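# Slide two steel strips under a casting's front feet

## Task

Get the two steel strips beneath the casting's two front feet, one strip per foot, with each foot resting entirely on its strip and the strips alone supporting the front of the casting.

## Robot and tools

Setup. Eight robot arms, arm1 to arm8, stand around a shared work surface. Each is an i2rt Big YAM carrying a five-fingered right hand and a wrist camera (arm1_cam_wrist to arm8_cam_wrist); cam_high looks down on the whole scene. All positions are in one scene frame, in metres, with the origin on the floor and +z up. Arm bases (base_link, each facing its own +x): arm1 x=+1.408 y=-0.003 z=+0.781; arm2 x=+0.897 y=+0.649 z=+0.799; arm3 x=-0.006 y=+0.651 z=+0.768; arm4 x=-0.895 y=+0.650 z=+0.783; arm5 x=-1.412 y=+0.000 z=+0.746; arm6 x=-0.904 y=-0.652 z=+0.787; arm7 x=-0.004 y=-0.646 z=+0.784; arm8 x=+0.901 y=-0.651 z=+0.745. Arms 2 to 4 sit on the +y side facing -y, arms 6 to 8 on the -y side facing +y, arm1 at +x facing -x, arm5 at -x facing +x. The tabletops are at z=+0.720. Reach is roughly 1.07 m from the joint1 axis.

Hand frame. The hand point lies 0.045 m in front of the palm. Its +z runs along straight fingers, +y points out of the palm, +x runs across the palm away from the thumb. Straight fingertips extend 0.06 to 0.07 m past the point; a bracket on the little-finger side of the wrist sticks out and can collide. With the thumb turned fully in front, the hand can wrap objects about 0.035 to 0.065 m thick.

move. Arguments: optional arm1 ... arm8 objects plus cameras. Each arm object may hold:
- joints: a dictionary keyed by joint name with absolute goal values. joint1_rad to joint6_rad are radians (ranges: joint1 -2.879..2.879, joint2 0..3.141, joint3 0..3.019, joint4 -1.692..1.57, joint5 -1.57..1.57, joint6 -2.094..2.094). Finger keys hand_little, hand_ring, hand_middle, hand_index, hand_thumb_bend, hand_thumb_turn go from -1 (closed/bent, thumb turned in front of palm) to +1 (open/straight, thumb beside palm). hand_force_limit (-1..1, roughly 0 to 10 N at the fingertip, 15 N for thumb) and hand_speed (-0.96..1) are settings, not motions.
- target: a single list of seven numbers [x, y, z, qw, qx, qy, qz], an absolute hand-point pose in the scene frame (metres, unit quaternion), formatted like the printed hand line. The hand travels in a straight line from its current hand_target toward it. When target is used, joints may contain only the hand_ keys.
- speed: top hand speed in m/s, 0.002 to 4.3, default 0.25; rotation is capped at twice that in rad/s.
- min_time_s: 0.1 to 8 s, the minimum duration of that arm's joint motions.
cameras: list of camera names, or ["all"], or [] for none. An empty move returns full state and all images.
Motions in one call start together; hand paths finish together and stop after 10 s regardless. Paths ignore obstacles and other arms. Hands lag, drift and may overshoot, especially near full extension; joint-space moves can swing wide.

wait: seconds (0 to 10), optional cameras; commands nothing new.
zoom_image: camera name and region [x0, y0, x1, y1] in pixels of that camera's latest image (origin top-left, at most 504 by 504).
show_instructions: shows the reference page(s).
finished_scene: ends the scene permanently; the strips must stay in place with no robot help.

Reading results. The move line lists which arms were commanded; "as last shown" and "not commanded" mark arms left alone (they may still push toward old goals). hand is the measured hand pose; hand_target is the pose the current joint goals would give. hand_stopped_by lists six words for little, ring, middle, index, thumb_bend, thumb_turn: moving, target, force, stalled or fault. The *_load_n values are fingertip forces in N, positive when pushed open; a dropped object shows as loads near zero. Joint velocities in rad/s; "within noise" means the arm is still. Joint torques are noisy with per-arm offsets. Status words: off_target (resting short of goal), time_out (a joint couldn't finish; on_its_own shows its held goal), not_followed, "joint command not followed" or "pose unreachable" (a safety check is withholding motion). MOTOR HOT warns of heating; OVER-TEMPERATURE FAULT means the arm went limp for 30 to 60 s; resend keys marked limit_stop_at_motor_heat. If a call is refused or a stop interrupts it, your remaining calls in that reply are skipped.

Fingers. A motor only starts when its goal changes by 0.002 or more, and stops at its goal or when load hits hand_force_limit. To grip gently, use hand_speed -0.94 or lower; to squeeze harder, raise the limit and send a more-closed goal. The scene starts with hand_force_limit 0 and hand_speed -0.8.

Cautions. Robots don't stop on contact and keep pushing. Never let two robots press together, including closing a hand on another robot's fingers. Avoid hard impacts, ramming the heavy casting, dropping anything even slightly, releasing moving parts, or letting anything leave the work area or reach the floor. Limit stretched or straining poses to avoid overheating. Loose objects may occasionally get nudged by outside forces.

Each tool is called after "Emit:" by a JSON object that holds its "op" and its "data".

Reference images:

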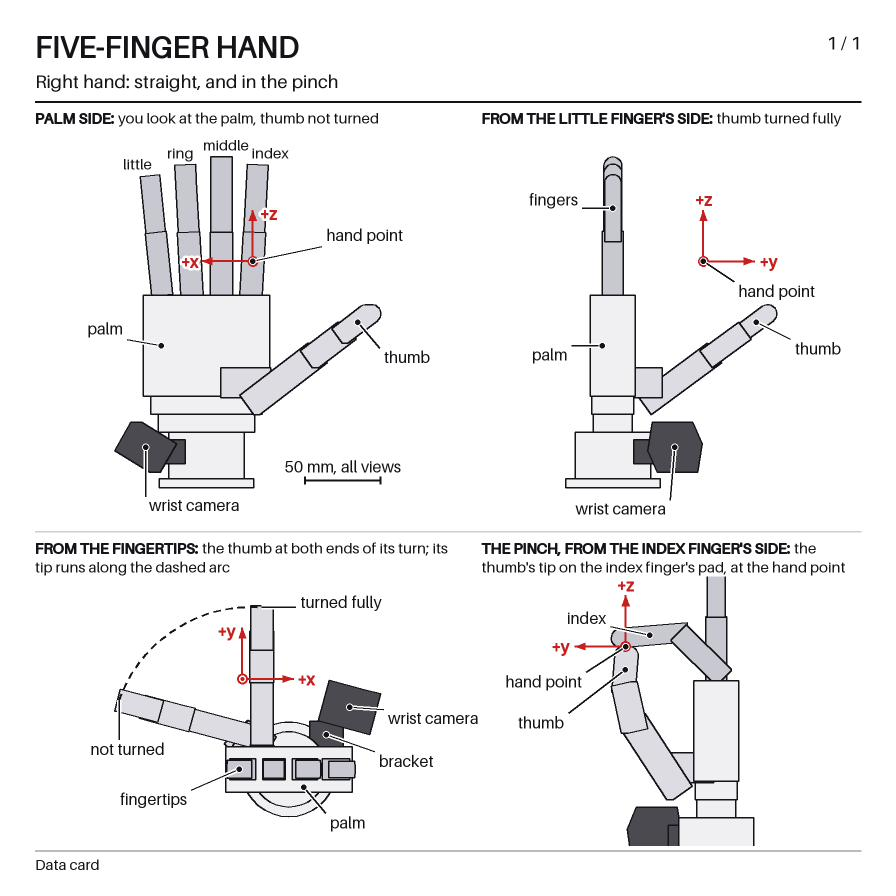

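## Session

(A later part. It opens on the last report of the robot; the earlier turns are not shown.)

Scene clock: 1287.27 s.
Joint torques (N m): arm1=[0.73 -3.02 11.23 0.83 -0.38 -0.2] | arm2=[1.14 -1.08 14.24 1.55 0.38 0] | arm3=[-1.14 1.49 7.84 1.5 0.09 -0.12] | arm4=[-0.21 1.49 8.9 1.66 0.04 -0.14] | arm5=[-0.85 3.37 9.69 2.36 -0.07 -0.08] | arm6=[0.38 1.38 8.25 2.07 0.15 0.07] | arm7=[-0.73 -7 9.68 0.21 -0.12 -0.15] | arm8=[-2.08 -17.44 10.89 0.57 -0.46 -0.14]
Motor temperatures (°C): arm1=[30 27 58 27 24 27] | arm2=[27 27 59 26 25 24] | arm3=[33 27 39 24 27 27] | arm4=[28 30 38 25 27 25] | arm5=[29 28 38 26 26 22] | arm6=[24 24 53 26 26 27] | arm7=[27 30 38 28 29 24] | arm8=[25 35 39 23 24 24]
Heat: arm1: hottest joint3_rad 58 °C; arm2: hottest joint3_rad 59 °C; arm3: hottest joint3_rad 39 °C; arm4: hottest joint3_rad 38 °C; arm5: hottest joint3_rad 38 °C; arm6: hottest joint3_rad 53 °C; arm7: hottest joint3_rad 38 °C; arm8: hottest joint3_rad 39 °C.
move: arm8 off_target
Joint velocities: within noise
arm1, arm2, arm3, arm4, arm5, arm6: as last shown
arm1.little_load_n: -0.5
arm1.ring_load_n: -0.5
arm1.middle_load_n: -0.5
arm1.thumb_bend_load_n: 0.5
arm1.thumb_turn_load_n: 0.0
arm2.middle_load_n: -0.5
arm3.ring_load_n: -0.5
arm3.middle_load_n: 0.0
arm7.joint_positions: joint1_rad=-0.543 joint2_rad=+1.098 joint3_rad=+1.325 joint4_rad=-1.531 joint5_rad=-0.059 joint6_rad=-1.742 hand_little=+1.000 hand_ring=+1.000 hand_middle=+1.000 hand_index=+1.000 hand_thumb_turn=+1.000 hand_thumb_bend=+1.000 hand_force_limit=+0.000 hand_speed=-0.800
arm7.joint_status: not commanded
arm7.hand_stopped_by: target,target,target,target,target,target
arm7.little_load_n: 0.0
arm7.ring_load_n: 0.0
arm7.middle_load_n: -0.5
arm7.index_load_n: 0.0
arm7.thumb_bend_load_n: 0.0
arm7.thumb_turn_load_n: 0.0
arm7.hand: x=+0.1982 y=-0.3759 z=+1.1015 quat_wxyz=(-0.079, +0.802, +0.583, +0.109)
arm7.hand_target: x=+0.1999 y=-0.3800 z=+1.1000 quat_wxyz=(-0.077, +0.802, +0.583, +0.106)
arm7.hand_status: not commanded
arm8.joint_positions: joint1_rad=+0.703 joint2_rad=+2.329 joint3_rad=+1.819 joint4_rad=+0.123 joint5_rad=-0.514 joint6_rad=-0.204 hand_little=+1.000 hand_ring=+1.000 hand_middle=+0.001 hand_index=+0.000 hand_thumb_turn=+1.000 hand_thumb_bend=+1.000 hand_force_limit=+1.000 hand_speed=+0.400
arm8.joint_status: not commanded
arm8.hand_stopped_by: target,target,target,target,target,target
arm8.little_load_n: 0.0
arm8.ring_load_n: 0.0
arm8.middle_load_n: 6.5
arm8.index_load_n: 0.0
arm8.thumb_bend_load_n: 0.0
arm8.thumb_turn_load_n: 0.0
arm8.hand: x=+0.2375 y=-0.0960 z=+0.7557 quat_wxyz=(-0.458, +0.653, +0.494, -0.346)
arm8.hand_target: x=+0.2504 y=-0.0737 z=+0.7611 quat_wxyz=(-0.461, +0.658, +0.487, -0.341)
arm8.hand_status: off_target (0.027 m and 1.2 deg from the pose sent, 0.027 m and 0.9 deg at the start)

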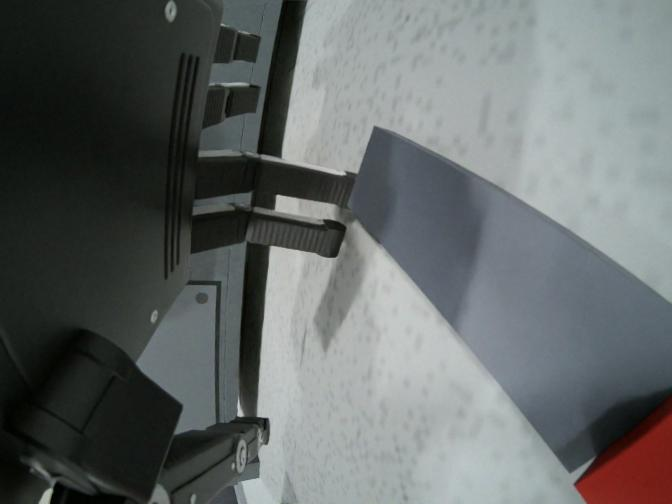

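Emit:
{"op": "move", "data": {"arm8": {"target": [0.250, -0.078, 0.761, 0.4611, -0.6585, -0.4873, 0.3412], "speed": 0.1, "joints": {"hand_ring": 0.0}}, "cameras": ["arm8_cam_wrist"]}}

Emit:
{"op": "move", "data": {"arm8": {"target": [0.290, -0.088, 0.759, 0.4611, -0.6585, -0.4873, 0.3412], "speed": 0.1}, "cameras": ["arm8_cam_wrist"]}}

Scene clock: 1295.10 s.
Joint torques (N m): arm1=[0.67 -2.96 11.21 0.79 -0.39 -0.19] | arm2=[1.14 -1.08 14.24 1.55 0.39 0] | arm3=[-1.2 1.55 7.8 1.37 0.04 -0.1] | arm4=[-0.15 1.67 8.95 1.65 0.03 -0.15] | arm5=[-1.2 3.25 9.76 2.45 -0.06 -0.07] | arm6=[0.44 1.44 8.27 2.06 0.16 0.06] | arm7=[-0.91 -6.71 9.68 0.24 -0.12 -0.15] | arm8=[-1.73 -18.02 9.54 0.94 -0.32 -0.13]
Motor temperatures (°C): arm1=[30 27 58 27 24 27] | arm2=[27 27 59 26 25 24] | arm3=[33 27 39 24 27 27] | arm4=[28 30 38 25 27 25] | arm5=[29 28 38 26 26 22] | arm6=[24 24 53 26 25 27] | arm7=[27 30 38 28 29 24] | arm8=[25 35 40 23 24 24]
Heat: arm1: hottest joint3_rad 58 °C; arm2: hottest joint3_rad 59 °C; arm3: hottest joint3_rad 39 °C; arm4: hottest joint3_rad 38 °C; arm5: hottest joint3_rad 38 °C; arm6: hottest joint3_rad 53 °C; arm7: hottest joint3_rad 38 °C; arm8: hottest joint3_rad 40 °C.
move: arm8 off_target
Joint velocities: within noise
arm1, arm2, arm3, arm4, arm5, arm6, arm7: as last shown
arm1.little_load_n: 0.0
arm1.ring_load_n: 0.0
arm1.middle_load_n: 0.0
arm1.thumb_bend_load_n: 0.0
arm2.middle_load_n: 0.0
arm3.ring_load_n: 0.0
arm6.middle_load_n: 0.5
arm7.middle_load_n: 0.0
arm8.joint_positions: joint1_rad=+0.703 joint2_rad=+2.329 joint3_rad=+1.819 joint4_rad=+0.123 joint5_rad=-0.514 joint6_rad=-0.205 hand_little=+1.000 hand_ring=+0.000 hand_middle=+0.001 hand_index=+0.000 hand_thumb_turn=+1.000 hand_thumb_bend=+1.000 hand_force_limit=+1.000 hand_speed=+0.400
arm8.joint_status: all done
arm8.hand_stopped_by: target,target,target,target,target,target
arm8.little_load_n: 0.0
arm8.ring_load_n: 1.0
arm8.middle_load_n: 6.0
arm8.index_load_n: 0.0
arm8.thumb_bend_load_n: 0.0
arm8.thumb_turn_load_n: 0.0
arm8.hand: x=+0.2375 y=-0.0960 z=+0.7557 quat_wxyz=(-0.458, +0.653, +0.494, -0.346)
arm8.hand_target: x=+0.2500 y=-0.0784 z=+0.7610 quat_wxyz=(-0.461, +0.658, +0.487, -0.341)
arm8.hand_status: off_target (0.023 m and 1.2 deg from the pose sent, 0.022 m and 1.2 deg at the start)

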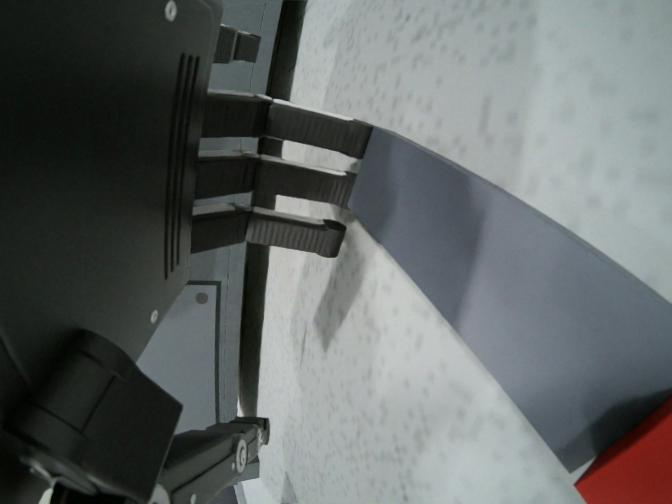

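Scene clock: 1296.17 s.
Joint torques (N m): arm1=[0.67 -2.9 11.22 0.77 -0.37 -0.18] | arm2=[1.2 -1.08 14.24 1.55 0.38 0] | arm3=[-0.79 1.26 7.76 1.39 0.03 -0.08] | arm4=[-0.03 1.67 8.91 1.66 0.04 -0.15] | arm5=[-0.97 3.08 9.74 2.44 -0.08 -0.06] | arm6=[0.38 1.38 8.28 2.07 0.15 0.06] | arm7=[-0.97 -6.83 9.68 0.23 -0.13 -0.15] | arm8=[-3.31 -18.73 6.24 1.43 -0.15 -0.2]
Motor temperatures (°C): arm1=[30 27 58 27 24 27] | arm2=[27 27 59 26 25 24] | arm3=[33 27 39 24 27 27] | arm4=[28 30 38 25 27 25] | arm5=[29 28 38 26 26 22] | arm6=[24 24 53 26 25 27] | arm7=[27 30 37 28 29 24] | arm8=[25 35 40 23 24 24]
Heat: arm1: hottest joint3_rad 58 °C; arm2: hottest joint3_rad 59 °C; arm3: hottest joint3_rad 39 °C; arm4: hottest joint3_rad 38 °C; arm5: hottest joint3_rad 38 °C; arm6: hottest joint3_rad 53 °C; arm7: hottest joint3_rad 37 °C; arm8: hottest joint3_rad 40 °C.
move: arm8 off_target
Joint velocities: within noise
arm1, arm2, arm3, arm4, arm5, arm6, arm7: as last shown
arm2.index_load_n: -0.5
arm6.middle_load_n: 0.0
arm8.joint_positions: joint1_rad=+0.690 joint2_rad=+2.273 joint3_rad=+1.704 joint4_rad=+0.180 joint5_rad=-0.549 joint6_rad=-0.212 hand_little=+1.000 hand_ring=+0.000 hand_middle=+0.001 hand_index=+0.000 hand_thumb_turn=+1.000 hand_thumb_bend=+1.000 hand_force_limit=+1.000 hand_speed=+0.400
arm8.joint_status: not commanded
arm8.hand_stopped_by: target,target,target,target,target,target
arm8.little_load_n: 0.0
arm8.ring_load_n: 0.5
arm8.middle_load_n: 6.0
arm8.index_load_n: 0.0
arm8.thumb_bend_load_n: 0.0
arm8.thumb_turn_load_n: 0.0
arm8.hand: x=+0.2604 y=-0.1125 z=+0.7536 quat_wxyz=(-0.454, +0.648, +0.499, -0.354)
arm8.hand_target: x=+0.2892 y=-0.0884 z=+0.7586 quat_wxyz=(-0.461, +0.658, +0.487, -0.341)
arm8.hand_status: off_target (0.039 m and 2.5 deg from the pose sent, 0.053 m and 1.2 deg at the start)

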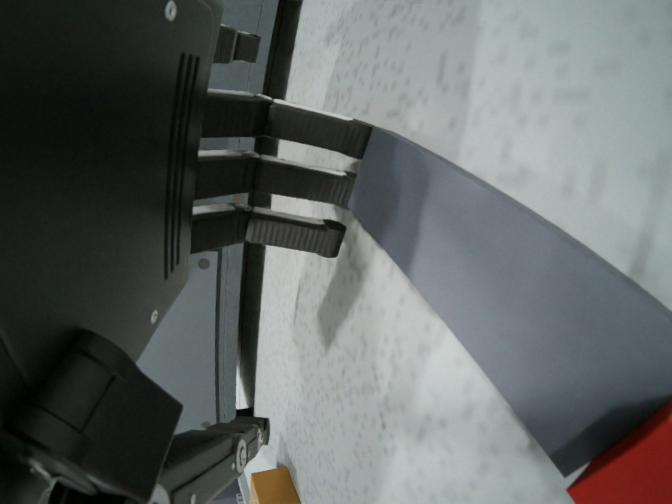

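Emit:
{"op": "move", "data": {"arm8": {"target": [0.350, -0.106, 0.754, 0.4611, -0.6585, -0.4873, 0.3412], "speed": 0.1}, "cameras": ["arm8_cam_wrist"]}}

Scene clock: 1304.07 s.
Joint torques (N m): arm1=[0.73 -2.9 11.23 0.79 -0.37 -0.19] | arm2=[1.14 -1.08 14.24 1.55 0.39 0] | arm3=[-1.38 1.44 7.98 1.32 0.11 -0.1] | arm4=[-0.03 1.55 8.95 1.65 0.05 -0.13] | arm5=[-1.14 3.43 9.69 2.48 -0.06 -0.11] | arm6=[0.5 1.32 8.25 2.07 0.16 0.07] | arm7=[-0.91 -6.83 9.69 0.28 -0.13 -0.15] | arm8=[-3.31 -16.91 5.78 1.58 -0.07 -0.25]
Motor temperatures (°C): arm1=[30 27 58 27 24 27] | arm2=[27 27 59 26 25 24] | arm3=[33 27 39 24 27 27] | arm4=[28 30 38 25 27 25] | arm5=[29 28 39 26 26 22] | arm6=[24 24 53 26 25 27] | arm7=[27 30 37 28 29 24] | arm8=[25 35 39 23 24 24]
Heat: arm1: hottest joint3_rad 58 °C; arm2: hottest joint3_rad 59 °C; arm3: hottest joint3_rad 39 °C; arm4: hottest joint3_rad 38 °C; arm5: hottest joint3_rad 39 °C; arm6: hottest joint3_rad 53 °C; arm7: hottest joint3_rad 37 °C; arm8: hottest joint3_rad 39 °C.
move: arm8 off_target
Joint velocities: within noise
arm1, arm2, arm3, arm4, arm5, arm6, arm7: as last shown
arm2.index_load_n: 0.0
arm7.thumb_bend_load_n: -0.5
arm8.joint_positions: joint1_rad=+0.636 joint2_rad=+2.168 joint3_rad=+1.495 joint4_rad=+0.269 joint5_rad=-0.602 joint6_rad=-0.231 hand_little=+1.000 hand_ring=+0.000 hand_middle=+0.001 hand_index=+0.000 hand_thumb_turn=+1.000 hand_thumb_bend=+1.000 hand_force_limit=+1.000 hand_speed=+0.400
arm8.joint_status: not commanded
arm8.hand_stopped_by: target,target,target,target,target,target
arm8.little_load_n: 0.0
arm8.ring_load_n: 0.0
arm8.middle_load_n: 5.5
arm8.index_load_n: 0.0
arm8.thumb_bend_load_n: 0.0
arm8.thumb_turn_load_n: -0.5
arm8.hand: x=+0.3213 y=-0.1281 z=+0.7512 quat_wxyz=(-0.452, +0.649, +0.498, -0.356)
arm8.hand_target: x=+0.3495 y=-0.1066 z=+0.7535 quat_wxyz=(-0.461, +0.659, +0.487, -0.341)
arm8.hand_status: off_target (0.036 m and 2.6 deg from the pose sent, 0.090 m and 2.5 deg at the start)

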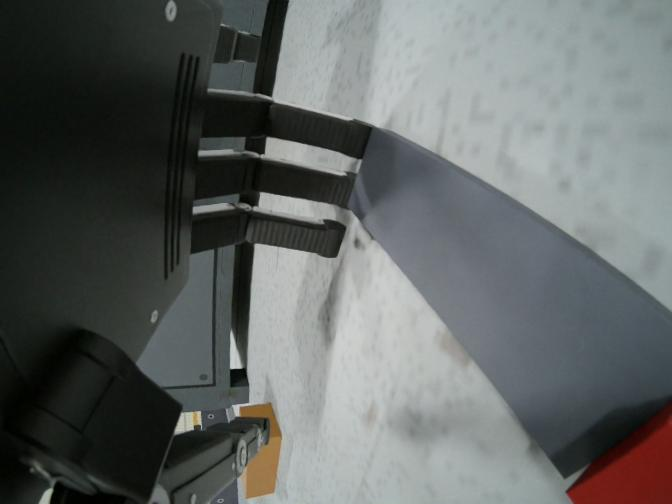

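Emit:
{"op": "move", "data": {"arm8": {"target": [0.420, -0.128, 0.749, 0.4611, -0.6585, -0.4873, 0.3412], "speed": 0.1}, "cameras": ["arm8_cam_wrist"]}}

Scene clock: 1308.57 s.
Joint torques (N m): arm1=[0.67 -2.96 11.19 0.79 -0.38 -0.19] | arm2=[1.14 -1.08 14.26 1.55 0.38 0] | arm3=[-1.55 1.44 8.08 1.5 0.05 -0.11] | arm4=[-0.15 1.61 8.91 1.68 0.04 -0.14] | arm5=[-0.67 3.14 9.72 2.41 -0.03 -0.08] | arm6=[0.32 1.32 8.27 2.09 0.16 0.07] | arm7=[-0.79 -6.83 9.69 0.21 -0.13 -0.15] | arm8=[-3.25 -15.21 5.19 1.48 -0.08 -0.25]
Motor temperatures (°C): arm1=[30 27 58 27 24 27] | arm2=[27 27 59 26 25 24] | arm3=[33 27 39 24 27 27] | arm4=[28 30 38 25 27 25] | arm5=[29 27 39 26 26 22] | arm6=[24 24 53 26 25 27] | arm7=[27 30 37 28 29 24] | arm8=[25 35 38 23 24 24]
Heat: arm1: hottest joint3_rad 58 °C; arm2: hottest joint3_rad 59 °C; arm3: hottest joint3_rad 39 °C; arm4: hottest joint3_rad 38 °C; arm5: hottest joint3_rad 39 °C; arm6: hottest joint3_rad 53 °C; arm7: hottest joint3_rad 37 °C; arm8: hottest joint3_rad 38 °C.
move: arm8 off_target
Joint velocities: within noise
arm1, arm2, arm3, arm4, arm5, arm6, arm7: as last shown
arm3.ring_load_n: -0.5
arm7.index_load_n: -0.5
arm7.thumb_bend_load_n: 0.0
arm8.joint_positions: joint1_rad=+0.563 joint2_rad=+2.064 joint3_rad=+1.287 joint4_rad=+0.355 joint5_rad=-0.669 joint6_rad=-0.267 hand_little=+1.000 hand_ring=+0.000 hand_middle=+0.001 hand_index=+0.000 hand_thumb_turn=+1.000 hand_thumb_bend=+1.000 hand_force_limit=+1.000 hand_speed=+0.400
arm8.joint_status: not commanded
arm8.hand_stopped_by: target,target,target,target,target,target
arm8.little_load_n: 0.0
arm8.ring_load_n: 0.5
arm8.middle_load_n: 5.5
arm8.index_load_n: 0.0
arm8.thumb_bend_load_n: 0.0
arm8.thumb_turn_load_n: 0.0
arm8.hand: x=+0.3921 y=-0.1454 z=+0.7489 quat_wxyz=(-0.454, +0.648, +0.498, -0.356)
arm8.hand_target: x=+0.4193 y=-0.1287 z=+0.7486 quat_wxyz=(-0.461, +0.659, +0.487, -0.341)
arm8.hand_status: off_target (0.033 m and 2.6 deg from the pose sent, 0.099 m and 2.6 deg at the start)

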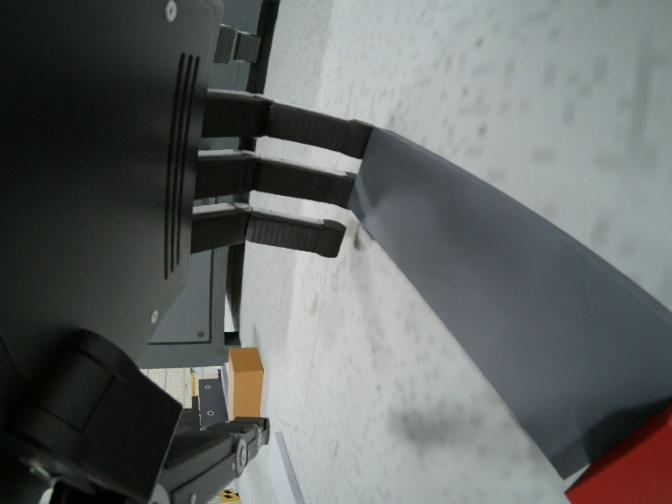

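Emit:
{"op": "move", "data": {"arm8": {"target": [0.490, -0.150, 0.743, 0.4611, -0.6585, -0.4873, 0.3412], "speed": 0.1}, "cameras": ["arm8_cam_wrist", "cam_high"]}}

Scene clock: 1311.73 s.
Joint torques (N m): arm1=[0.79 -3.02 11.22 0.77 -0.37 -0.19] | arm2=[1.08 -1.14 14.26 1.54 0.39 0] | arm3=[-0.73 1.38 7.95 1.37 0.09 -0.09] | arm4=[-0.03 1.67 8.9 1.61 0.04 -0.15] | arm5=[-0.56 2.84 9.77 2.35 -0.06 -0.05] | arm6=[0.44 1.44 8.25 2.09 0.15 0.07] | arm7=[-1.03 -6.89 9.72 0.25 -0.12 -0.15] | arm8=[-3.25 -13.27 4.59 1.25 -0.06 -0.25]
Motor temperatures (°C): arm1=[30 27 58 27 24 27] | arm2=[27 27 59 26 25 24] | arm3=[33 27 39 24 27 27] | arm4=[28 30 38 25 27 25] | arm5=[29 27 39 26 26 22] | arm6=[24 24 53 26 25 27] | arm7=[27 30 37 28 29 24] | arm8=[25 35 38 23 24 24]
Heat: arm1: hottest joint3_rad 58 °C; arm2: hottest joint3_rad 59 °C; arm3: hottest joint3_rad 39 °C; arm4: hottest joint3_rad 38 °C; arm5: hottest joint3_rad 39 °C; arm6: hottest joint3_rad 53 °C; arm7: hottest joint3_rad 37 °C; arm8: hottest joint3_rad 38 °C.
move: arm8 off_target
Joint velocities: within noise
arm1, arm2, arm3, arm4, arm5, arm6, arm7: as last shown
arm3.ring_load_n: 0.0
arm4.index_load_n: -0.5
arm7.index_load_n: 0.0
arm8.joint_positions: joint1_rad=+0.475 joint2_rad=+1.974 joint3_rad=+1.111 joint4_rad=+0.418 joint5_rad=-0.750 joint6_rad=-0.316 hand_little=+1.000 hand_ring=+0.000 hand_middle=+0.001 hand_index=+0.000 hand_thumb_turn=+1.000 hand_thumb_bend=+1.000 hand_force_limit=+1.000 hand_speed=+0.400
arm8.joint_status: not commanded
arm8.hand_stopped_by: target,target,target,target,target,target
arm8.little_load_n: 0.0
arm8.ring_load_n: 0.5
arm8.middle_load_n: 5.5
arm8.index_load_n: -0.5
arm8.thumb_bend_load_n: 0.0
arm8.thumb_turn_load_n: 0.0
arm8.hand: x=+0.4624 y=-0.1628 z=+0.7466 quat_wxyz=(-0.457, +0.645, +0.498, -0.356)
arm8.hand_target: x=+0.4892 y=-0.1507 z=+0.7427 quat_wxyz=(-0.461, +0.659, +0.487, -0.341)
arm8.hand_status: off_target (0.031 m and 2.7 deg from the pose sent, 0.098 m and 2.6 deg at the start)

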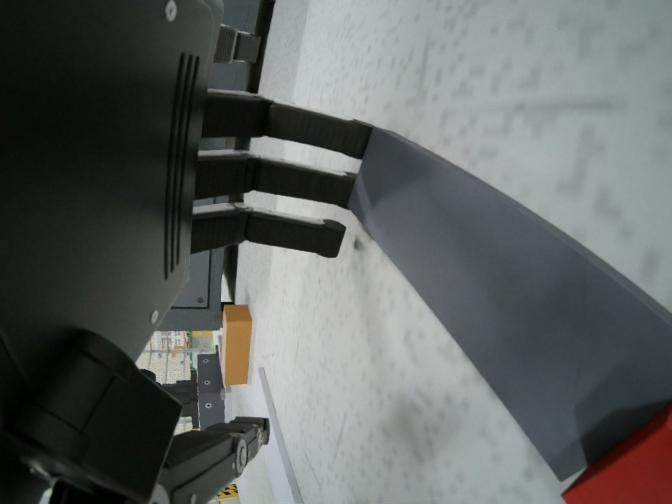

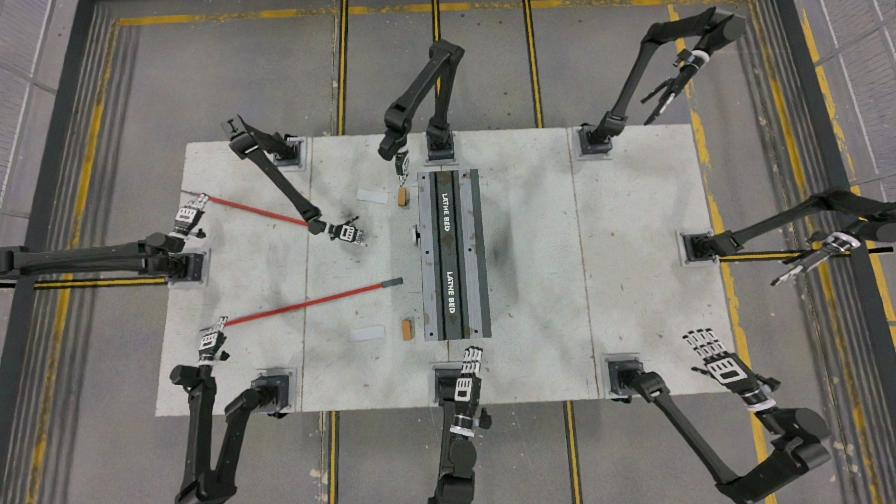

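Emit:
{"op": "zoom_image", "data": {"camera": "cam_high", "region": [160, 150, 340, 260]}}

Scaled by 2.800.

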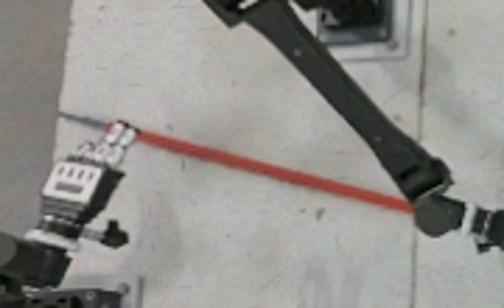

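Emit:
{"op": "move", "data": {"arm8": {"target": [0.560, -0.172, 0.740, 0.4611, -0.6585, -0.4873, 0.3412], "speed": 0.1}, "cameras": ["arm8_cam_wrist"]}}

Emit:
{"op": "move", "data": {"arm8": {"target": [0.620, -0.191, 0.738, 0.4611, -0.6585, -0.4873, 0.3412], "speed": 0.1}, "cameras": ["arm8_cam_wrist", "cam_high"]}}

Scene clock: 1334.63 s.
Joint torques (N m): arm1=[0.67 -3.14 11.22 0.79 -0.37 -0.2] | arm2=[1.14 -1.08 14.24 1.55 0.39 0] | arm3=[-1.14 1.03 7.77 1.37 0.11 -0.21] | arm4=[-0.15 1.49 8.88 1.69 0.04 -0.14] | arm5=[-1.14 2.61 9.74 2.32 -0.05 -0.06] | arm6=[0.44 1.38 8.29 2.09 0.15 0.06] | arm7=[-0.85 -6.71 9.68 0.25 -0.13 -0.14] | arm8=[-3.37 -11.69 4.18 0.92 -0.03 -0.24]
Motor temperatures (°C): arm1=[30 27 58 27 24 27] | arm2=[27 27 59 26 25 24] | arm3=[33 27 39 24 27 27] | arm4=[28 30 38 25 27 25] | arm5=[29 27 39 25 26 22] | arm6=[24 24 53 26 25 27] | arm7=[27 29 37 28 29 24] | arm8=[25 34 36 23 24 24]
Heat: arm1: hottest joint3_rad 58 °C; arm2: hottest joint3_rad 59 °C; arm3: hottest joint3_rad 39 °C; arm4: hottest joint3_rad 38 °C; arm5: hottest joint3_rad 39 °C; arm6: hottest joint3_rad 53 °C; arm7: hottest joint3_rad 37 °C; arm8: hottest joint3_rad 36 °C.
move: arm8 off_target
Joint velocities: within noise
arm1.joint_positions: joint1_rad=+0.223 joint2_rad=+0.961 joint3_rad=+0.456 joint4_rad=+0.248 joint5_rad=-1.087 joint6_rad=-0.166 hand_little=+1.000 hand_ring=+1.000 hand_middle=+0.400 hand_index=+0.400 hand_thumb_turn=-1.000 hand_thumb_bend=+0.200 hand_force_limit=+1.000 hand_speed=+0.400
arm1.joint_status: not commanded
arm1.hand_stopped_by: target,target,target,target,target,target
arm1.little_load_n: 0.0
arm1.ring_load_n: -0.5
arm1.middle_load_n: 0.0
arm1.index_load_n: 0.0
arm1.thumb_bend_load_n: 0.0
arm1.thumb_turn_load_n: 0.0
arm1.hand: x=+1.1356 y=-0.2506 z=+0.9770 quat_wxyz=(-0.068, +0.115, +0.742, -0.657)
arm1.hand_target: x=+1.1210 y=-0.2497 z=+0.9998 quat_wxyz=(-0.090, +0.100, +0.736, -0.663)
arm1.hand_status: not commanded
arm2.joint_positions: joint1_rad=+0.650 joint2_rad=+0.880 joint3_rad=+0.271 joint4_rad=+0.120 joint5_rad=+0.426 joint6_rad=+0.171 hand_little=+1.000 hand_ring=+1.000 hand_middle=+0.600 hand_index=+0.600 hand_thumb_turn=-1.000 hand_thumb_bend=+0.300 hand_force_limit=+0.600 hand_speed=+0.300
arm2.joint_status: not commanded
arm2.hand_stopped_by: target,target,target,target,target,target
arm2.little_load_n: 0.0
arm2.ring_load_n: 0.0
arm2.middle_load_n: 0.0
arm2.index_load_n: 0.0
arm2.thumb_bend_load_n: 0.0
arm2.thumb_turn_load_n: 0.0
arm2.hand: x=+1.0859 y=+0.3430 z=+0.8747 quat_wxyz=(-0.049, +0.100, -0.838, +0.533)
arm2.hand_target: x=+1.0992 y=+0.3312 z=+0.9003 quat_wxyz=(-0.062, +0.093, -0.829, +0.549)
arm2.hand_status: not commanded
arm3.joint_positions: joint1_rad=-0.143 joint2_rad=+0.630 joint3_rad=+1.453 joint4_rad=-1.273 joint5_rad=+0.068 joint6_rad=-1.049 hand_little=+1.000 hand_ring=+1.000 hand_middle=+1.000 hand_index=+1.000 hand_thumb_turn=+1.000 hand_thumb_bend=+1.000 hand_force_limit=+0.000 hand_speed=-0.800
arm3.joint_status: not commanded
arm3.hand_stopped_by: target,target,target,target,target,target
arm3.little_load_n: 0.0
arm3.ring_load_n: -0.5
arm3.middle_load_n: 0.0
arm3.index_load_n: 0.0
arm3.thumb_bend_load_n: 0.0
arm3.thumb_turn_load_n: 0.0
arm3.hand: x=-0.1053 y=+0.4353 z=+1.2896 quat_wxyz=(+0.325, +0.336, -0.778, +0.421)
arm3.hand_target: x=-0.1051 y=+0.4368 z=+1.2986 quat_wxyz=(+0.330, +0.333, -0.773, +0.428)
arm3.hand_status: not commanded
arm4.joint_positions: joint1_rad=+0.343 joint2_rad=+0.602 joint3_rad=+1.329 joint4_rad=-1.163 joint5_rad=-0.020 joint6_rad=-1.080 hand_little=+1.000 hand_ring=+1.000 hand_middle=+1.000 hand_index=+1.000 hand_thumb_turn=+1.000 hand_thumb_bend=+1.000 hand_force_limit=+0.000 hand_speed=-0.800
arm4.joint_status: not commanded
arm4.hand_stopped_by: target,target,target,target,target,target
arm4.little_load_n: 0.0
arm4.ring_load_n: 0.0
arm4.middle_load_n: 0.0
arm4.index_load_n: 0.0
arm4.thumb_bend_load_n: 0.0
arm4.thumb_turn_load_n: 0.0
arm4.hand: x=-0.8393 y=+0.4005 z=+1.2738 quat_wxyz=(+0.182, +0.559, -0.631, +0.506)
arm4.hand_target: x=-0.8397 y=+0.4016 z=+1.2840 quat_wxyz=(+0.185, +0.555, -0.626, +0.515)
arm4.hand_status: not commanded
arm5.joint_positions: joint1_rad=+0.438 joint2_rad=+0.625 joint3_rad=+1.349 joint4_rad=-1.251 joint5_rad=-0.254 joint6_rad=-0.999 hand_little=+1.000 hand_ring=+1.000 hand_middle=+1.000 hand_index=+1.000 hand_thumb_turn=+1.000 hand_thumb_bend=+1.000 hand_force_limit=+0.000 hand_speed=-0.800
arm5.joint_status: not commanded
arm5.hand_stopped_by: target,target,target,target,target,target
arm5.little_load_n: 0.0
arm5.ring_load_n: 0.0
arm5.middle_load_n: 0.0
arm5.index_load_n: 0.0
arm5.thumb_bend_load_n: 0.0
arm5.thumb_turn_load_n: 0.0
arm5.hand: x=-1.2023 y=+0.1277 z=+1.2197 quat_wxyz=(-0.345, +0.862, +0.025, +0.372)
arm5.hand_target: x=-1.2027 y=+0.1275 z=+1.2290 quat_wxyz=(-0.349, +0.856, +0.027, +0.380)
arm5.hand_status: not commanded
arm6.joint_positions: joint1_rad=-0.375 joint2_rad=+0.618 joint3_rad=+1.405 joint4_rad=-1.167 joint5_rad=+0.287 joint6_rad=-1.422 hand_little=+1.000 hand_ring=+1.000 hand_middle=+1.000 hand_index=+1.000 hand_thumb_turn=+1.000 hand_thumb_bend=+1.000 hand_force_limit=+0.000 hand_speed=-0.800
arm6.joint_status: not commanded
arm6.hand_stopped_by: target,target,target,target,target,target
arm6.little_load_n: 0.0
arm6.ring_load_n: 0.0
arm6.middle_load_n: 0.0
arm6.index_load_n: 0.0
arm6.thumb_bend_load_n: 0.0
arm6.thumb_turn_load_n: 0.0
arm6.hand: x=-0.7223 y=-0.4619 z=+1.3335 quat_wxyz=(-0.258, +0.745, +0.355, +0.501)
arm6.hand_target: x=-0.7230 y=-0.4639 z=+1.3457 quat_wxyz=(-0.267, +0.739, +0.350, +0.510)
arm6.hand_status: not commanded
arm7: as last shown
arm8.joint_positions: joint1_rad=+0.368 joint2_rad=+1.893 joint3_rad=+0.962 joint4_rad=+0.442 joint5_rad=-0.845 joint6_rad=-0.386 hand_little=+1.000 hand_ring=+0.000 hand_middle=+0.001 hand_index=+0.000 hand_thumb_turn=+1.000 hand_thumb_bend=+1.000 hand_force_limit=+1.000 hand_speed=+0.400
arm8.joint_status: not commanded
arm8.hand_stopped_by: target,target,target,target,target,target
arm8.little_load_n: 0.0
arm8.ring_load_n: 0.0
arm8.middle_load_n: 5.5
arm8.index_load_n: 0.5
arm8.thumb_bend_load_n: 0.0
arm8.thumb_turn_load_n: 0.0
arm8.hand: x=+0.5338 y=-0.1806 z=+0.7450 quat_wxyz=(-0.459, +0.643, +0.499, -0.356)
arm8.hand_target: x=+0.5592 y=-0.1726 z=+0.7399 quat_wxyz=(-0.461, +0.659, +0.487, -0.341)
arm8.hand_status: off_target (0.028 m and 2.8 deg from the pose sent, 0.098 m and 2.7 deg at the start)

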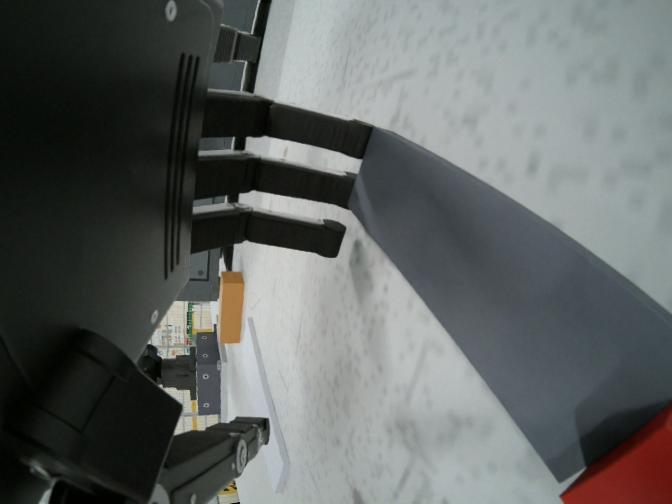

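Scene clock: 1336.03 s.
Joint torques (N m): arm1=[0.73 -3.08 11.22 0.81 -0.37 -0.2] | arm2=[1.14 -1.08 14.24 1.57 0.38 0] | arm3=[-0.56 1.55 8.05 1.33 0.07 -0.11] | arm4=[-0.15 1.67 8.91 1.59 0.05 -0.14] | arm5=[-0.85 3.08 9.7 2.43 -0.02 -0.08] | arm6=[0.44 1.44 8.27 2.1 0.16 0.06] | arm7=[-0.85 -6.95 9.69 0.24 -0.13 -0.14] | arm8=[-3.25 -10.7 4.05 0.29 -0.04 -0.26]
Motor temperatures (°C): arm1=[30 27 58 27 24 27] | arm2=[27 27 59 26 25 24] | arm3=[33 27 39 24 27 27] | arm4=[28 30 38 25 27 25] | arm5=[29 27 39 25 26 22] | arm6=[24 24 53 26 25 27] | arm7=[27 29 37 28 29 24] | arm8=[25 34 36 23 24 24]
Heat: arm1: hottest joint3_rad 58 °C; arm2: hottest joint3_rad 59 °C; arm3: hottest joint3_rad 39 °C; arm4: hottest joint3_rad 38 °C; arm5: hottest joint3_rad 39 °C; arm6: hottest joint3_rad 53 °C; arm7: hottest joint3_rad 37 °C; arm8: hottest joint3_rad 36 °C.
move: arm8 off_target
Joint velocities: within noise
arm1, arm2, arm3, arm4, arm5, arm6, arm7: as last shown
arm1.ring_load_n: 0.0
arm3.ring_load_n: 0.0
arm4.little_load_n: 0.5
arm8.joint_positions: joint1_rad=+0.259 joint2_rad=+1.833 joint3_rad=+0.858 joint4_rad=+0.427 joint5_rad=-0.939 joint6_rad=-0.475 hand_little=+1.000 hand_ring=+0.000 hand_middle=+0.001 hand_index=+0.000 hand_thumb_turn=+1.000 hand_thumb_bend=+1.000 hand_force_limit=+1.000 hand_speed=+0.400
arm8.joint_status: not commanded
arm8.hand_stopped_by: target,target,target,target,target,target
arm8.little_load_n: 0.0
arm8.ring_load_n: 0.0
arm8.middle_load_n: 6.0
arm8.index_load_n: 0.0
arm8.thumb_bend_load_n: 0.0
arm8.thumb_turn_load_n: 0.0
arm8.hand: x=+0.5953 y=-0.1952 z=+0.7437 quat_wxyz=(-0.463, +0.640, +0.501, -0.354)
arm8.hand_target: x=+0.6191 y=-0.1915 z=+0.7379 quat_wxyz=(-0.461, +0.658, +0.487, -0.341)
arm8.hand_status: off_target (0.026 m and 3.0 deg from the pose sent, 0.087 m and 2.8 deg at the start)

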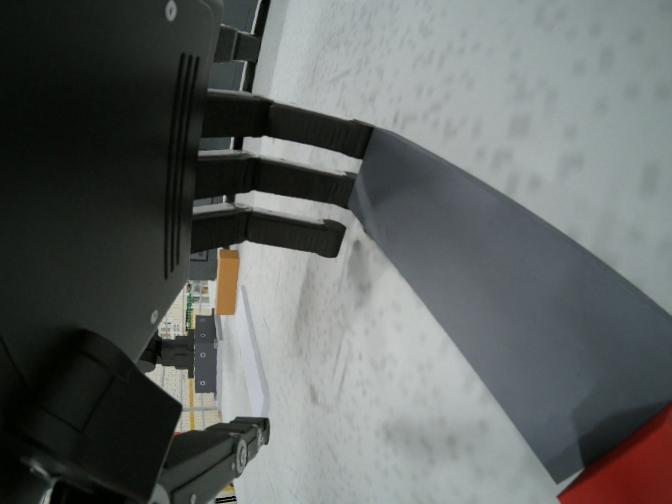

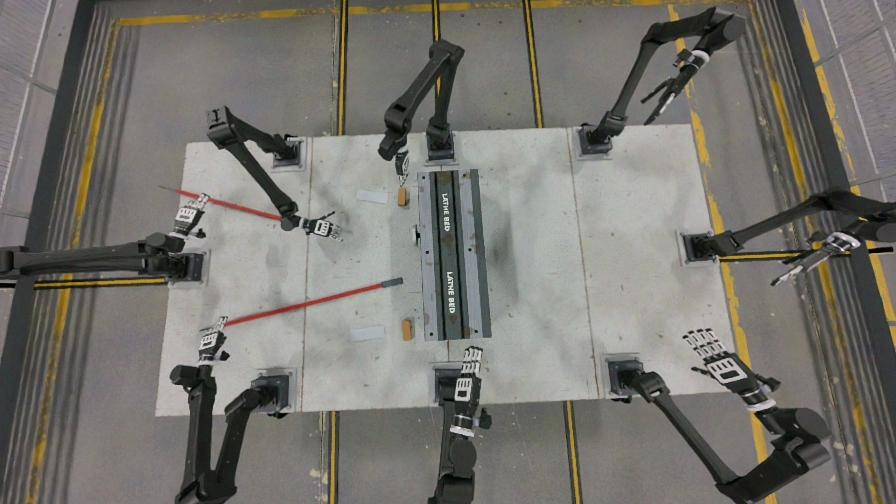

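Emit:
{"op": "zoom_image", "data": {"camera": "cam_high", "region": [140, 160, 320, 260]}}

Scaled by 2.800.

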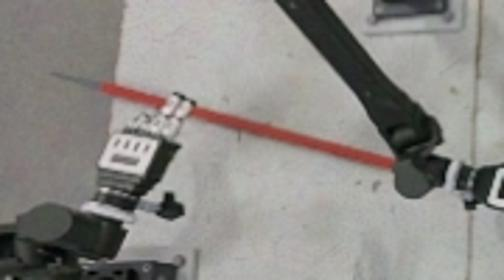

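Emit:
{"op": "move", "data": {"arm8": {"target": [0.685, -0.212, 0.736, 0.4611, -0.6585, -0.4873, 0.3412], "speed": 0.1}, "cameras": ["arm8_cam_wrist", "cam_high"]}}

Scene clock: 1347.03 s.
Joint torques (N m): arm1=[0.62 -2.96 11.18 0.85 -0.38 -0.2] | arm2=[1.14 -1.08 14.26 1.55 0.39 0] | arm3=[-1.2 1.55 8.13 1.29 0.05 -0.11] | arm4=[0.09 1.67 8.96 1.65 0.06 -0.14] | arm5=[-0.97 3.43 9.61 2.32 -0.05 -0.08] | arm6=[0.38 1.44 8.29 2.09 0.15 0.06] | arm7=[-0.91 -6.89 9.65 0.25 -0.13 -0.15] | arm8=[-3.14 -9.35 4.04 0.13 0.03 -0.28]
Motor temperatures (°C): arm1=[30 27 58 27 24 27] | arm2=[27 27 59 26 25 24] | arm3=[33 27 39 24 27 27] | arm4=[28 30 38 25 27 25] | arm5=[29 27 39 25 26 22] | arm6=[24 24 53 26 25 27] | arm7=[27 29 37 28 29 24] | arm8=[25 33 35 23 24 24]
Heat: arm1: hottest joint3_rad 58 °C; arm2: hottest joint3_rad 59 °C; arm3: hottest joint3_rad 39 °C; arm4: hottest joint3_rad 38 °C; arm5: hottest joint3_rad 39 °C; arm6: hottest joint3_rad 53 °C; arm7: hottest joint3_rad 37 °C; arm8: hottest joint3_rad 35 °C.
move: arm8 off_target
Joint velocities: within noise
arm1, arm2, arm3, arm4, arm5, arm6: as last shown
arm4.little_load_n: 0.0
arm7.joint_positions: joint1_rad=-0.543 joint2_rad=+1.098 joint3_rad=+1.325 joint4_rad=-1.531 joint5_rad=-0.059 joint6_rad=-1.742 hand_little=+1.000 hand_ring=+1.000 hand_middle=+1.000 hand_index=+1.000 hand_thumb_turn=+1.000 hand_thumb_bend=+1.000 hand_force_limit=+0.000 hand_speed=-0.800
arm7.joint_status: not commanded
arm7.hand_stopped_by: target,target,target,target,target,target
arm7.little_load_n: 0.0
arm7.ring_load_n: 0.0
arm7.middle_load_n: 0.0
arm7.index_load_n: 0.0
arm7.thumb_bend_load_n: 0.0
arm7.thumb_turn_load_n: 0.0
arm7.hand: x=+0.1982 y=-0.3759 z=+1.1015 quat_wxyz=(-0.079, +0.802, +0.583, +0.109)
arm7.hand_target: x=+0.1999 y=-0.3800 z=+1.1000 quat_wxyz=(-0.077, +0.802, +0.583, +0.106)
arm7.hand_status: not commanded
arm8.joint_positions: joint1_rad=+0.122 joint2_rad=+1.771 joint3_rad=+0.776 joint4_rad=+0.326 joint5_rad=-1.053 joint6_rad=-0.623 hand_little=+1.000 hand_ring=+0.000 hand_middle=+0.001 hand_index=+0.000 hand_thumb_turn=+1.000 hand_thumb_bend=+1.000 hand_force_limit=+1.000 hand_speed=+0.400
arm8.joint_status: not commanded
arm8.hand_stopped_by: target,target,target,target,target,target
arm8.little_load_n: 0.0
arm8.ring_load_n: 0.5
arm8.middle_load_n: 6.5
arm8.index_load_n: 0.0
arm8.thumb_bend_load_n: 0.0
arm8.thumb_turn_load_n: 0.0
arm8.hand: x=+0.6627 y=-0.2136 z=+0.7426 quat_wxyz=(-0.464, +0.639, +0.502, -0.353)
arm8.hand_target: x=+0.6842 y=-0.2124 z=+0.7360 quat_wxyz=(-0.461, +0.658, +0.487, -0.341)
arm8.hand_status: off_target (0.023 m and 3.1 deg from the pose sent, 0.091 m and 3.0 deg at the start)

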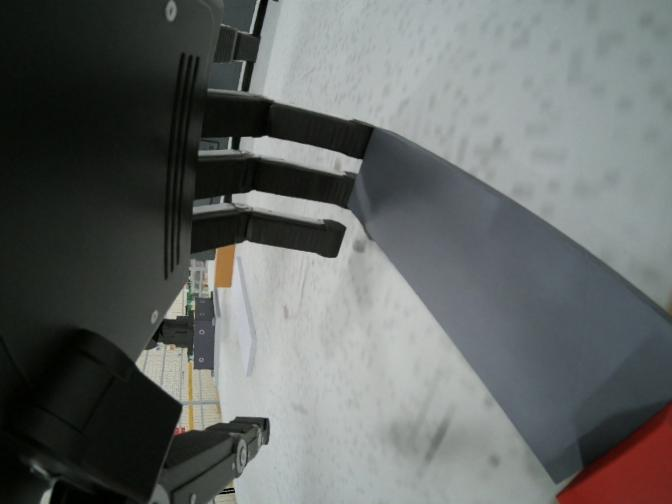

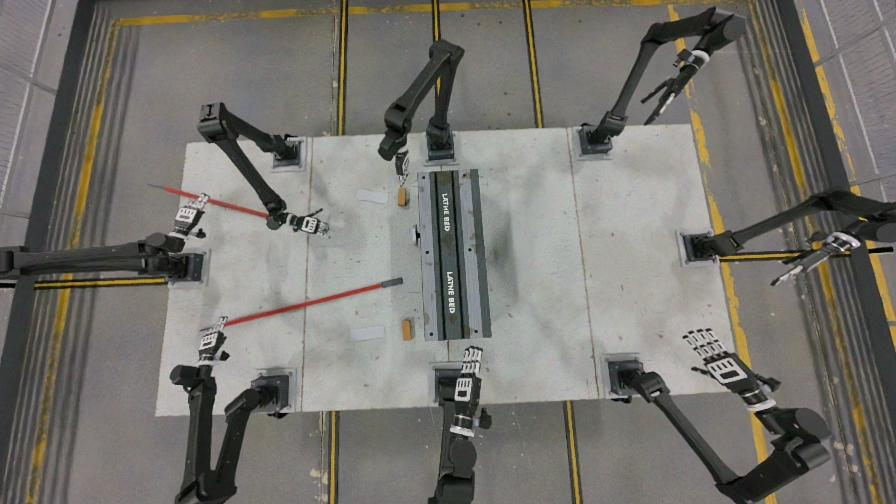

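Emit:
{"op": "zoom_image", "data": {"camera": "cam_high", "region": [130, 160, 230, 220]}}

Scaled by 5.040.

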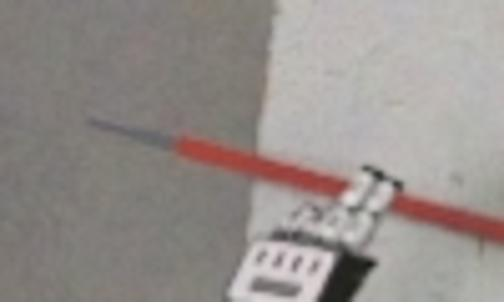

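Emit:
{"op": "move", "data": {"arm8": {"target": [0.625, -0.185, 0.760, 0.4611, -0.6585, -0.4873, 0.3412], "speed": 0.15}}}

Emit:
{"op": "move", "data": {"arm8": {"target": [0.66, -0.24, 0.93, 0.4611, -0.6585, -0.4873, 0.3412], "speed": 0.3, "joints": {"hand_index": 1, "hand_middle": 1, "hand_ring": 1}}, "arm1": {"target": [1.121, -0.10, 1.05, -0.090, 0.100, 0.736, -0.663], "speed": 0.3}, "cameras": ["cam_high", "arm8_cam_wrist"]}}

Scene clock: 1385.63 s.
Joint torques (N m): arm1=[0.56 -2.9 11.21 0.81 -0.38 -0.19] | arm2=[1.14 -1.08 14.24 1.57 0.38 0] | arm3=[-1.61 1.14 7.99 1.37 0.11 -0.13] | arm4=[0.03 1.61 8.87 1.68 0.04 -0.14] | arm5=[-0.91 3.02 9.77 2.28 -0.04 -0.06] | arm6=[0.5 1.32 8.31 2.07 0.16 0.06] | arm7=[-1.03 -6.83 9.69 0.24 -0.12 -0.15] | arm8=[0.97 -8.82 8.64 1.07 -0.32 -0.06]
Motor temperatures (°C): arm1=[30 27 59 27 24 27] | arm2=[27 27 60 26 25 24] | arm3=[33 27 39 24 27 27] | arm4=[28 30 38 25 27 25] | arm5=[29 27 39 25 26 22] | arm6=[24 24 53 26 25 27] | arm7=[27 29 38 28 29 24] | arm8=[25 33 34 23 24 24]
Heat: arm1: hottest joint3_rad 59 °C; arm2: hottest joint3_rad 60 °C; arm3: hottest joint3_rad 39 °C; arm4: hottest joint3_rad 38 °C; arm5: hottest joint3_rad 39 °C; arm6: hottest joint3_rad 53 °C; arm7: hottest joint3_rad 38 °C; arm8: hottest joint3_rad 34 °C.
move: arm8 off_target
Joint velocities: within noise
arm1, arm2, arm3, arm4, arm5, arm6, arm7: as last shown
arm1.middle_load_n: -0.5
arm2.index_load_n: -0.5
arm5.thumb_turn_load_n: -0.5
arm7.little_load_n: 0.5
arm8.joint_positions: joint1_rad=+0.192 joint2_rad=+1.765 joint3_rad=+0.829 joint4_rad=+0.326 joint5_rad=-0.946 joint6_rad=-0.514 hand_little=+1.000 hand_ring=+0.000 hand_middle=+0.000 hand_index=+0.000 hand_thumb_turn=+1.000 hand_thumb_bend=+1.000 hand_force_limit=+1.000 hand_speed=+0.400
arm8.joint_status: not commanded
arm8.hand_stopped_by: target,target,target,target,target,target
arm8.little_load_n: 0.0
arm8.ring_load_n: 0.0
arm8.middle_load_n: 0.0
arm8.index_load_n: 0.0
arm8.thumb_bend_load_n: 0.0
arm8.thumb_turn_load_n: 0.0
arm8.hand: x=+0.6322 y=-0.1960 z=+0.7547 quat_wxyz=(-0.457, +0.662, +0.486, -0.341)
arm8.hand_target: x=+0.6251 y=-0.1854 z=+0.7603 quat_wxyz=(-0.461, +0.658, +0.487, -0.341)
arm8.hand_status: off_target (0.014 m and 0.6 deg from the pose sent, 0.050 m and 3.1 deg at the start)
pictures: none

Scene clock: 1391.37 s.
Joint torques (N m): arm1=[3.14 -3.84 10.44 -1.07 -0.78 -0.17] | arm2=[1.14 -1.08 14.24 1.55 0.38 0] | arm3=[-1.85 1.96 7.98 1.46 0.06 -0.11] | arm4=[-0.21 1.73 8.9 1.66 0.04 -0.15] | arm5=[-0.5 3.31 9.65 2.28 -0.03 -0.08] | arm6=[0.44 1.32 8.27 2.1 0.15 0.06] | arm7=[-1.03 -6.77 9.7 0.24 -0.12 -0.16] | arm8=[-0.62 -5.89 12.19 0.81 -0.52 -0.2]
Motor temperatures (°C): arm1=[30 27 58 27 25 27] | arm2=[27 27 60 26 25 24] | arm3=[33 27 39 24 27 27] | arm4=[28 30 38 25 27 25] | arm5=[29 27 39 25 26 22] | arm6=[24 24 53 26 25 27] | arm7=[27 29 38 28 29 24] | arm8=[25 32 35 23 24 24]
Heat: arm1: hottest joint3_rad 58 °C; arm2: hottest joint3_rad 60 °C; arm3: hottest joint3_rad 39 °C; arm4: hottest joint3_rad 38 °C; arm5: hottest joint3_rad 39 °C; arm6: hottest joint3_rad 53 °C; arm7: hottest joint3_rad 38 °C; arm8: hottest joint3_rad 35 °C.
move: arm1 moving; arm8 off_target
Joint velocities: within noise
arm1.joint_positions: joint1_rad=-0.340 joint2_rad=+1.162 joint3_rad=+0.888 joint4_rad=-1.685 joint5_rad=-1.453 joint6_rad=-1.902 hand_little=+1.000 hand_ring=+1.000 hand_middle=+0.400 hand_index=+0.400 hand_thumb_turn=-1.000 hand_thumb_bend=+0.200 hand_force_limit=+1.000 hand_speed=+0.400
arm1.joint_status: not commanded
arm1.hand_stopped_by: target,target,target,target,target,target
arm1.little_load_n: 0.0
arm1.ring_load_n: 0.0
arm1.middle_load_n: 0.0
arm1.index_load_n: 0.0
arm1.thumb_bend_load_n: 0.0
arm1.thumb_turn_load_n: 0.0
arm1.hand: x=+1.1305 y=-0.1008 z=+1.0374 quat_wxyz=(-0.086, +0.131, +0.736, -0.659)
arm1.hand_target: x=+1.1213 y=-0.1007 z=+1.0498 quat_wxyz=(-0.098, +0.109, +0.740, -0.656)
arm1.hand_status: moving (0.016 m and 3.6 deg from the pose sent, 0.168 m and 3.1 deg at the start; a joint's target at an end of its range on 88 of 172 steps)
arm2, arm3, arm4, arm5, arm6, arm7: as last shown
arm2.middle_load_n: -0.5
arm2.index_load_n: 0.0
arm4.middle_load_n: -0.5
arm5.thumb_turn_load_n: 0.0
arm7.little_load_n: 0.0
arm8.joint_positions: joint1_rad=+0.156 joint2_rad=+1.302 joint3_rad=+0.837 joint4_rad=-0.209 joint5_rad=-0.987 joint6_rad=-0.555 hand_little=+1.000 hand_ring=+1.000 hand_middle=+1.000 hand_index=+1.000 hand_thumb_turn=+1.000 hand_thumb_bend=+1.000 hand_force_limit=+1.000 hand_speed=+0.400
arm8.joint_status: all done
arm8.hand_stopped_by: target,target,target,target,target,target
arm8.little_load_n: 0.0
arm8.ring_load_n: -0.5
arm8.middle_load_n: 0.0
arm8.index_load_n: 0.0
arm8.thumb_bend_load_n: 0.0
arm8.thumb_turn_load_n: 0.0
arm8.hand: x=+0.6582 y=-0.2581 z=+0.9120 quat_wxyz=(-0.445, +0.667, +0.484, -0.351)
arm8.hand_target: x=+0.6603 y=-0.2409 z=+0.9301 quat_wxyz=(-0.461, +0.659, +0.487, -0.341)
arm8.hand_status: off_target (0.026 m and 2.4 deg from the pose sent, 0.183 m and 0.7 deg at the start)
pictures: arm8_cam_wrist, cam_high

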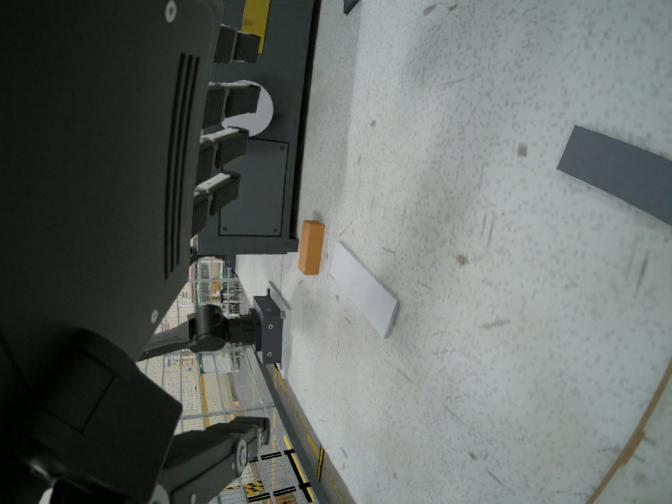

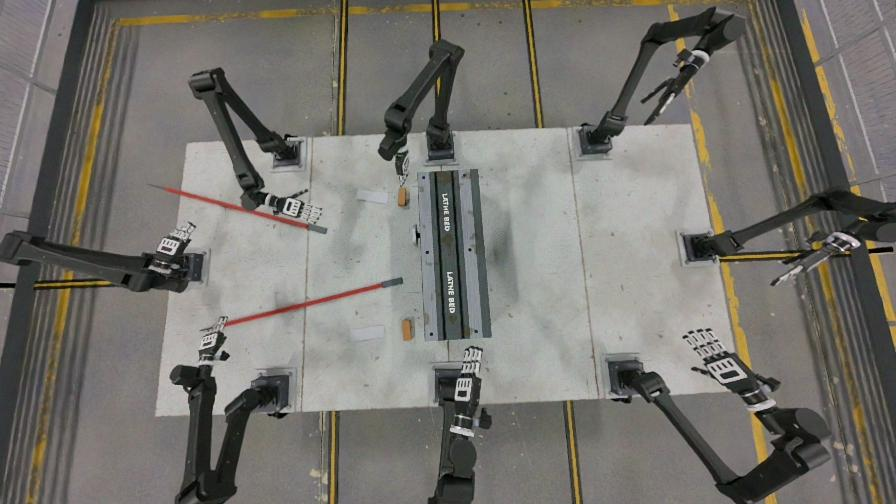

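Emit:
{"op": "move", "data": {"arm8": {"joints": {"joint1_rad": -1.4, "joint2_rad": 1.302, "joint3_rad": 0.95, "joint4_rad": -0.1, "joint5_rad": -1.1, "joint6_rad": -0.4, "hand_thumb_turn": -1}, "min_time_s": 3.5}, "arm1": {"joints": {"joint1_rad": 0.0, "joint2_rad": 0.65, "joint3_rad": 1.35, "joint4_rad": -1.2, "joint5_rad": 0.0, "joint6_rad": -1.0, "hand_thumb_turn": 1, "hand_thumb_bend": 1, "hand_index": 1, "hand_middle": 1}, "min_time_s": 3.5}, "arm2": {"joints": {"joint1_rad": 0.65, "joint2_rad": 0.65, "joint3_rad": 1.3, "joint4_rad": -1.2, "joint5_rad": 0.0, "joint6_rad": -1.0}, "min_time_s": 3.5}, "cameras": ["cam_high", "arm8_cam_wrist"]}}

Scene clock: 1410.63 s.
Joint torques (N m): arm1=[3.14 2.37 10.18 1.91 0.07 -0.03] | arm2=[0.38 2.26 13.72 1.55 -0.06 -0.2] | arm3=[-1.44 1.67 7.86 1.46 0.11 -0.07] | arm4=[0.03 1.44 8.94 1.7 0.06 -0.13] | arm5=[-0.79 3.02 9.72 2.36 -0.03 -0.07] | arm6=[0.44 1.44 8.27 2.07 0.15 0.06] | arm7=[-1.14 -6.89 9.7 0.27 -0.12 -0.15] | arm8=[-0.21 -6.18 12.89 2.1 -0.38 -0.06]
Motor temperatures (°C): arm1=[30 27 57 27 25 27] | arm2=[27 27 61 26 25 24] | arm3=[33 27 39 24 27 27] | arm4=[28 30 38 25 27 25] | arm5=[29 27 39 25 26 22] | arm6=[24 24 53 26 25 27] | arm7=[27 29 38 28 29 24] | arm8=[25 31 39 23 24 24]
Heat: arm1: hottest joint3_rad 57 °C; arm2: hottest joint3_rad 61 °C; arm3: hottest joint3_rad 39 °C; arm4: hottest joint3_rad 38 °C; arm5: hottest joint3_rad 39 °C; arm6: hottest joint3_rad 53 °C; arm7: hottest joint3_rad 38 °C; arm8: hottest joint3_rad 39 °C.
move: arm1 done; arm2 done; arm8 done
Joint velocities: within noise
arm1.joint_positions: joint1_rad=-0.013 joint2_rad=+0.648 joint3_rad=+1.310 joint4_rad=-1.216 joint5_rad=-0.003 joint6_rad=-1.009 hand_little=+1.000 hand_ring=+1.000 hand_middle=+1.000 hand_index=+1.000 hand_thumb_turn=+1.000 hand_thumb_bend=+1.000 hand_force_limit=+1.000 hand_speed=+0.400
arm1.joint_status: all done
arm1.hand_stopped_by: target,target,target,target,target,target
arm1.little_load_n: 0.0
arm1.ring_load_n: 0.0
arm1.middle_load_n: 0.0
arm1.index_load_n: 0.0
arm1.thumb_bend_load_n: 0.0
arm1.thumb_turn_load_n: 0.0
arm1.hand: x=+1.1534 y=+0.0315 z=+1.2416 quat_wxyz=(-0.474, +0.247, +0.835, -0.128)
arm1.hand_target: x=+1.1520 y=+0.0280 z=+1.2642 quat_wxyz=(-0.496, +0.242, +0.823, -0.138)
arm1.hand_status: not commanded
arm2.joint_positions: joint1_rad=+0.650 joint2_rad=+0.649 joint3_rad=+1.256 joint4_rad=-1.191 joint5_rad=+0.003 joint6_rad=-0.991 hand_little=+1.000 hand_ring=+1.000 hand_middle=+0.600 hand_index=+0.600 hand_thumb_turn=-1.000 hand_thumb_bend=+0.300 hand_force_limit=+0.600 hand_speed=+0.300
arm2.joint_status: all done
arm2.hand_stopped_by: target,target,target,target,target,target
arm2.little_load_n: 0.0
arm2.ring_load_n: 0.0
arm2.middle_load_n: 0.0
arm2.index_load_n: 0.0
arm2.thumb_bend_load_n: 0.0
arm2.thumb_turn_load_n: 0.0
arm2.hand: x=+1.0306 y=+0.4193 z=+1.2348 quat_wxyz=(+0.070, +0.649, -0.593, +0.472)
arm2.hand_target: x=+1.0287 y=+0.4212 z=+1.2552 quat_wxyz=(+0.073, +0.646, -0.584, +0.487)
arm2.hand_status: not commanded
arm3, arm4, arm5, arm6, arm7: as last shown
arm4.middle_load_n: 0.0
arm8.joint_positions: joint1_rad=-1.397 joint2_rad=+1.302 joint3_rad=+0.900 joint4_rad=-0.118 joint5_rad=-1.098 joint6_rad=-0.409 hand_little=+1.000 hand_ring=+1.000 hand_middle=+1.000 hand_index=+1.000 hand_thumb_turn=-1.000 hand_thumb_bend=+1.000 hand_force_limit=+1.000 hand_speed=+0.400
arm8.joint_status: all done
arm8.hand_stopped_by: target,target,target,target,target,target
arm8.little_load_n: 0.0
arm8.ring_load_n: 0.0
arm8.middle_load_n: 0.0
arm8.index_load_n: 0.0
arm8.thumb_bend_load_n: 0.0
arm8.thumb_turn_load_n: 0.0
arm8.hand: x=+1.2929 y=-0.3837 z=+0.9742 quat_wxyz=(-0.617, +0.779, -0.100, +0.048)
arm8.hand_target: x=+1.3082 y=-0.3810 z=+1.0000 quat_wxyz=(-0.627, +0.772, -0.082, +0.071)
arm8.hand_status: not commanded
pictures: arm8_cam_wrist, cam_high

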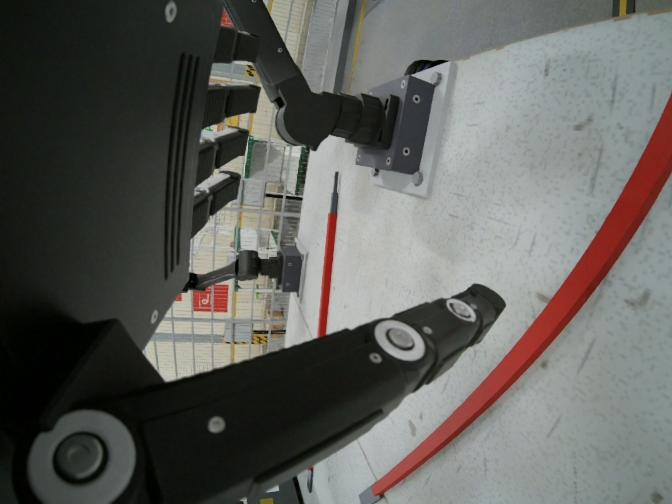

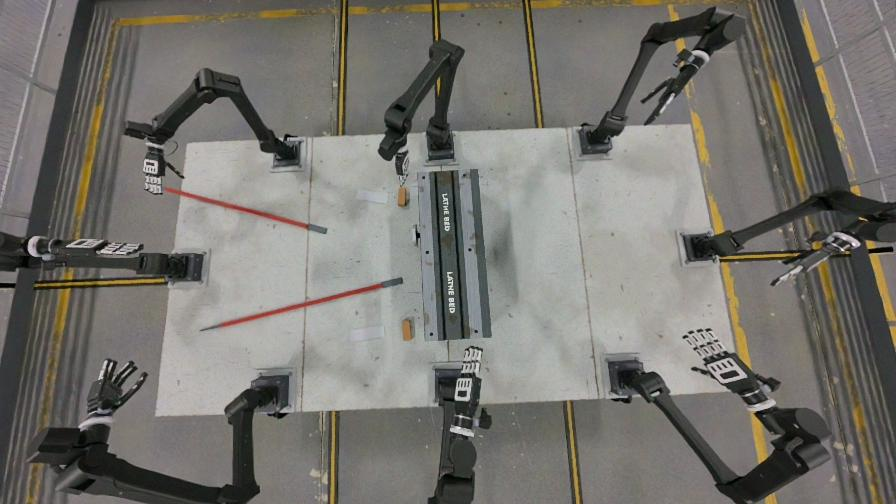

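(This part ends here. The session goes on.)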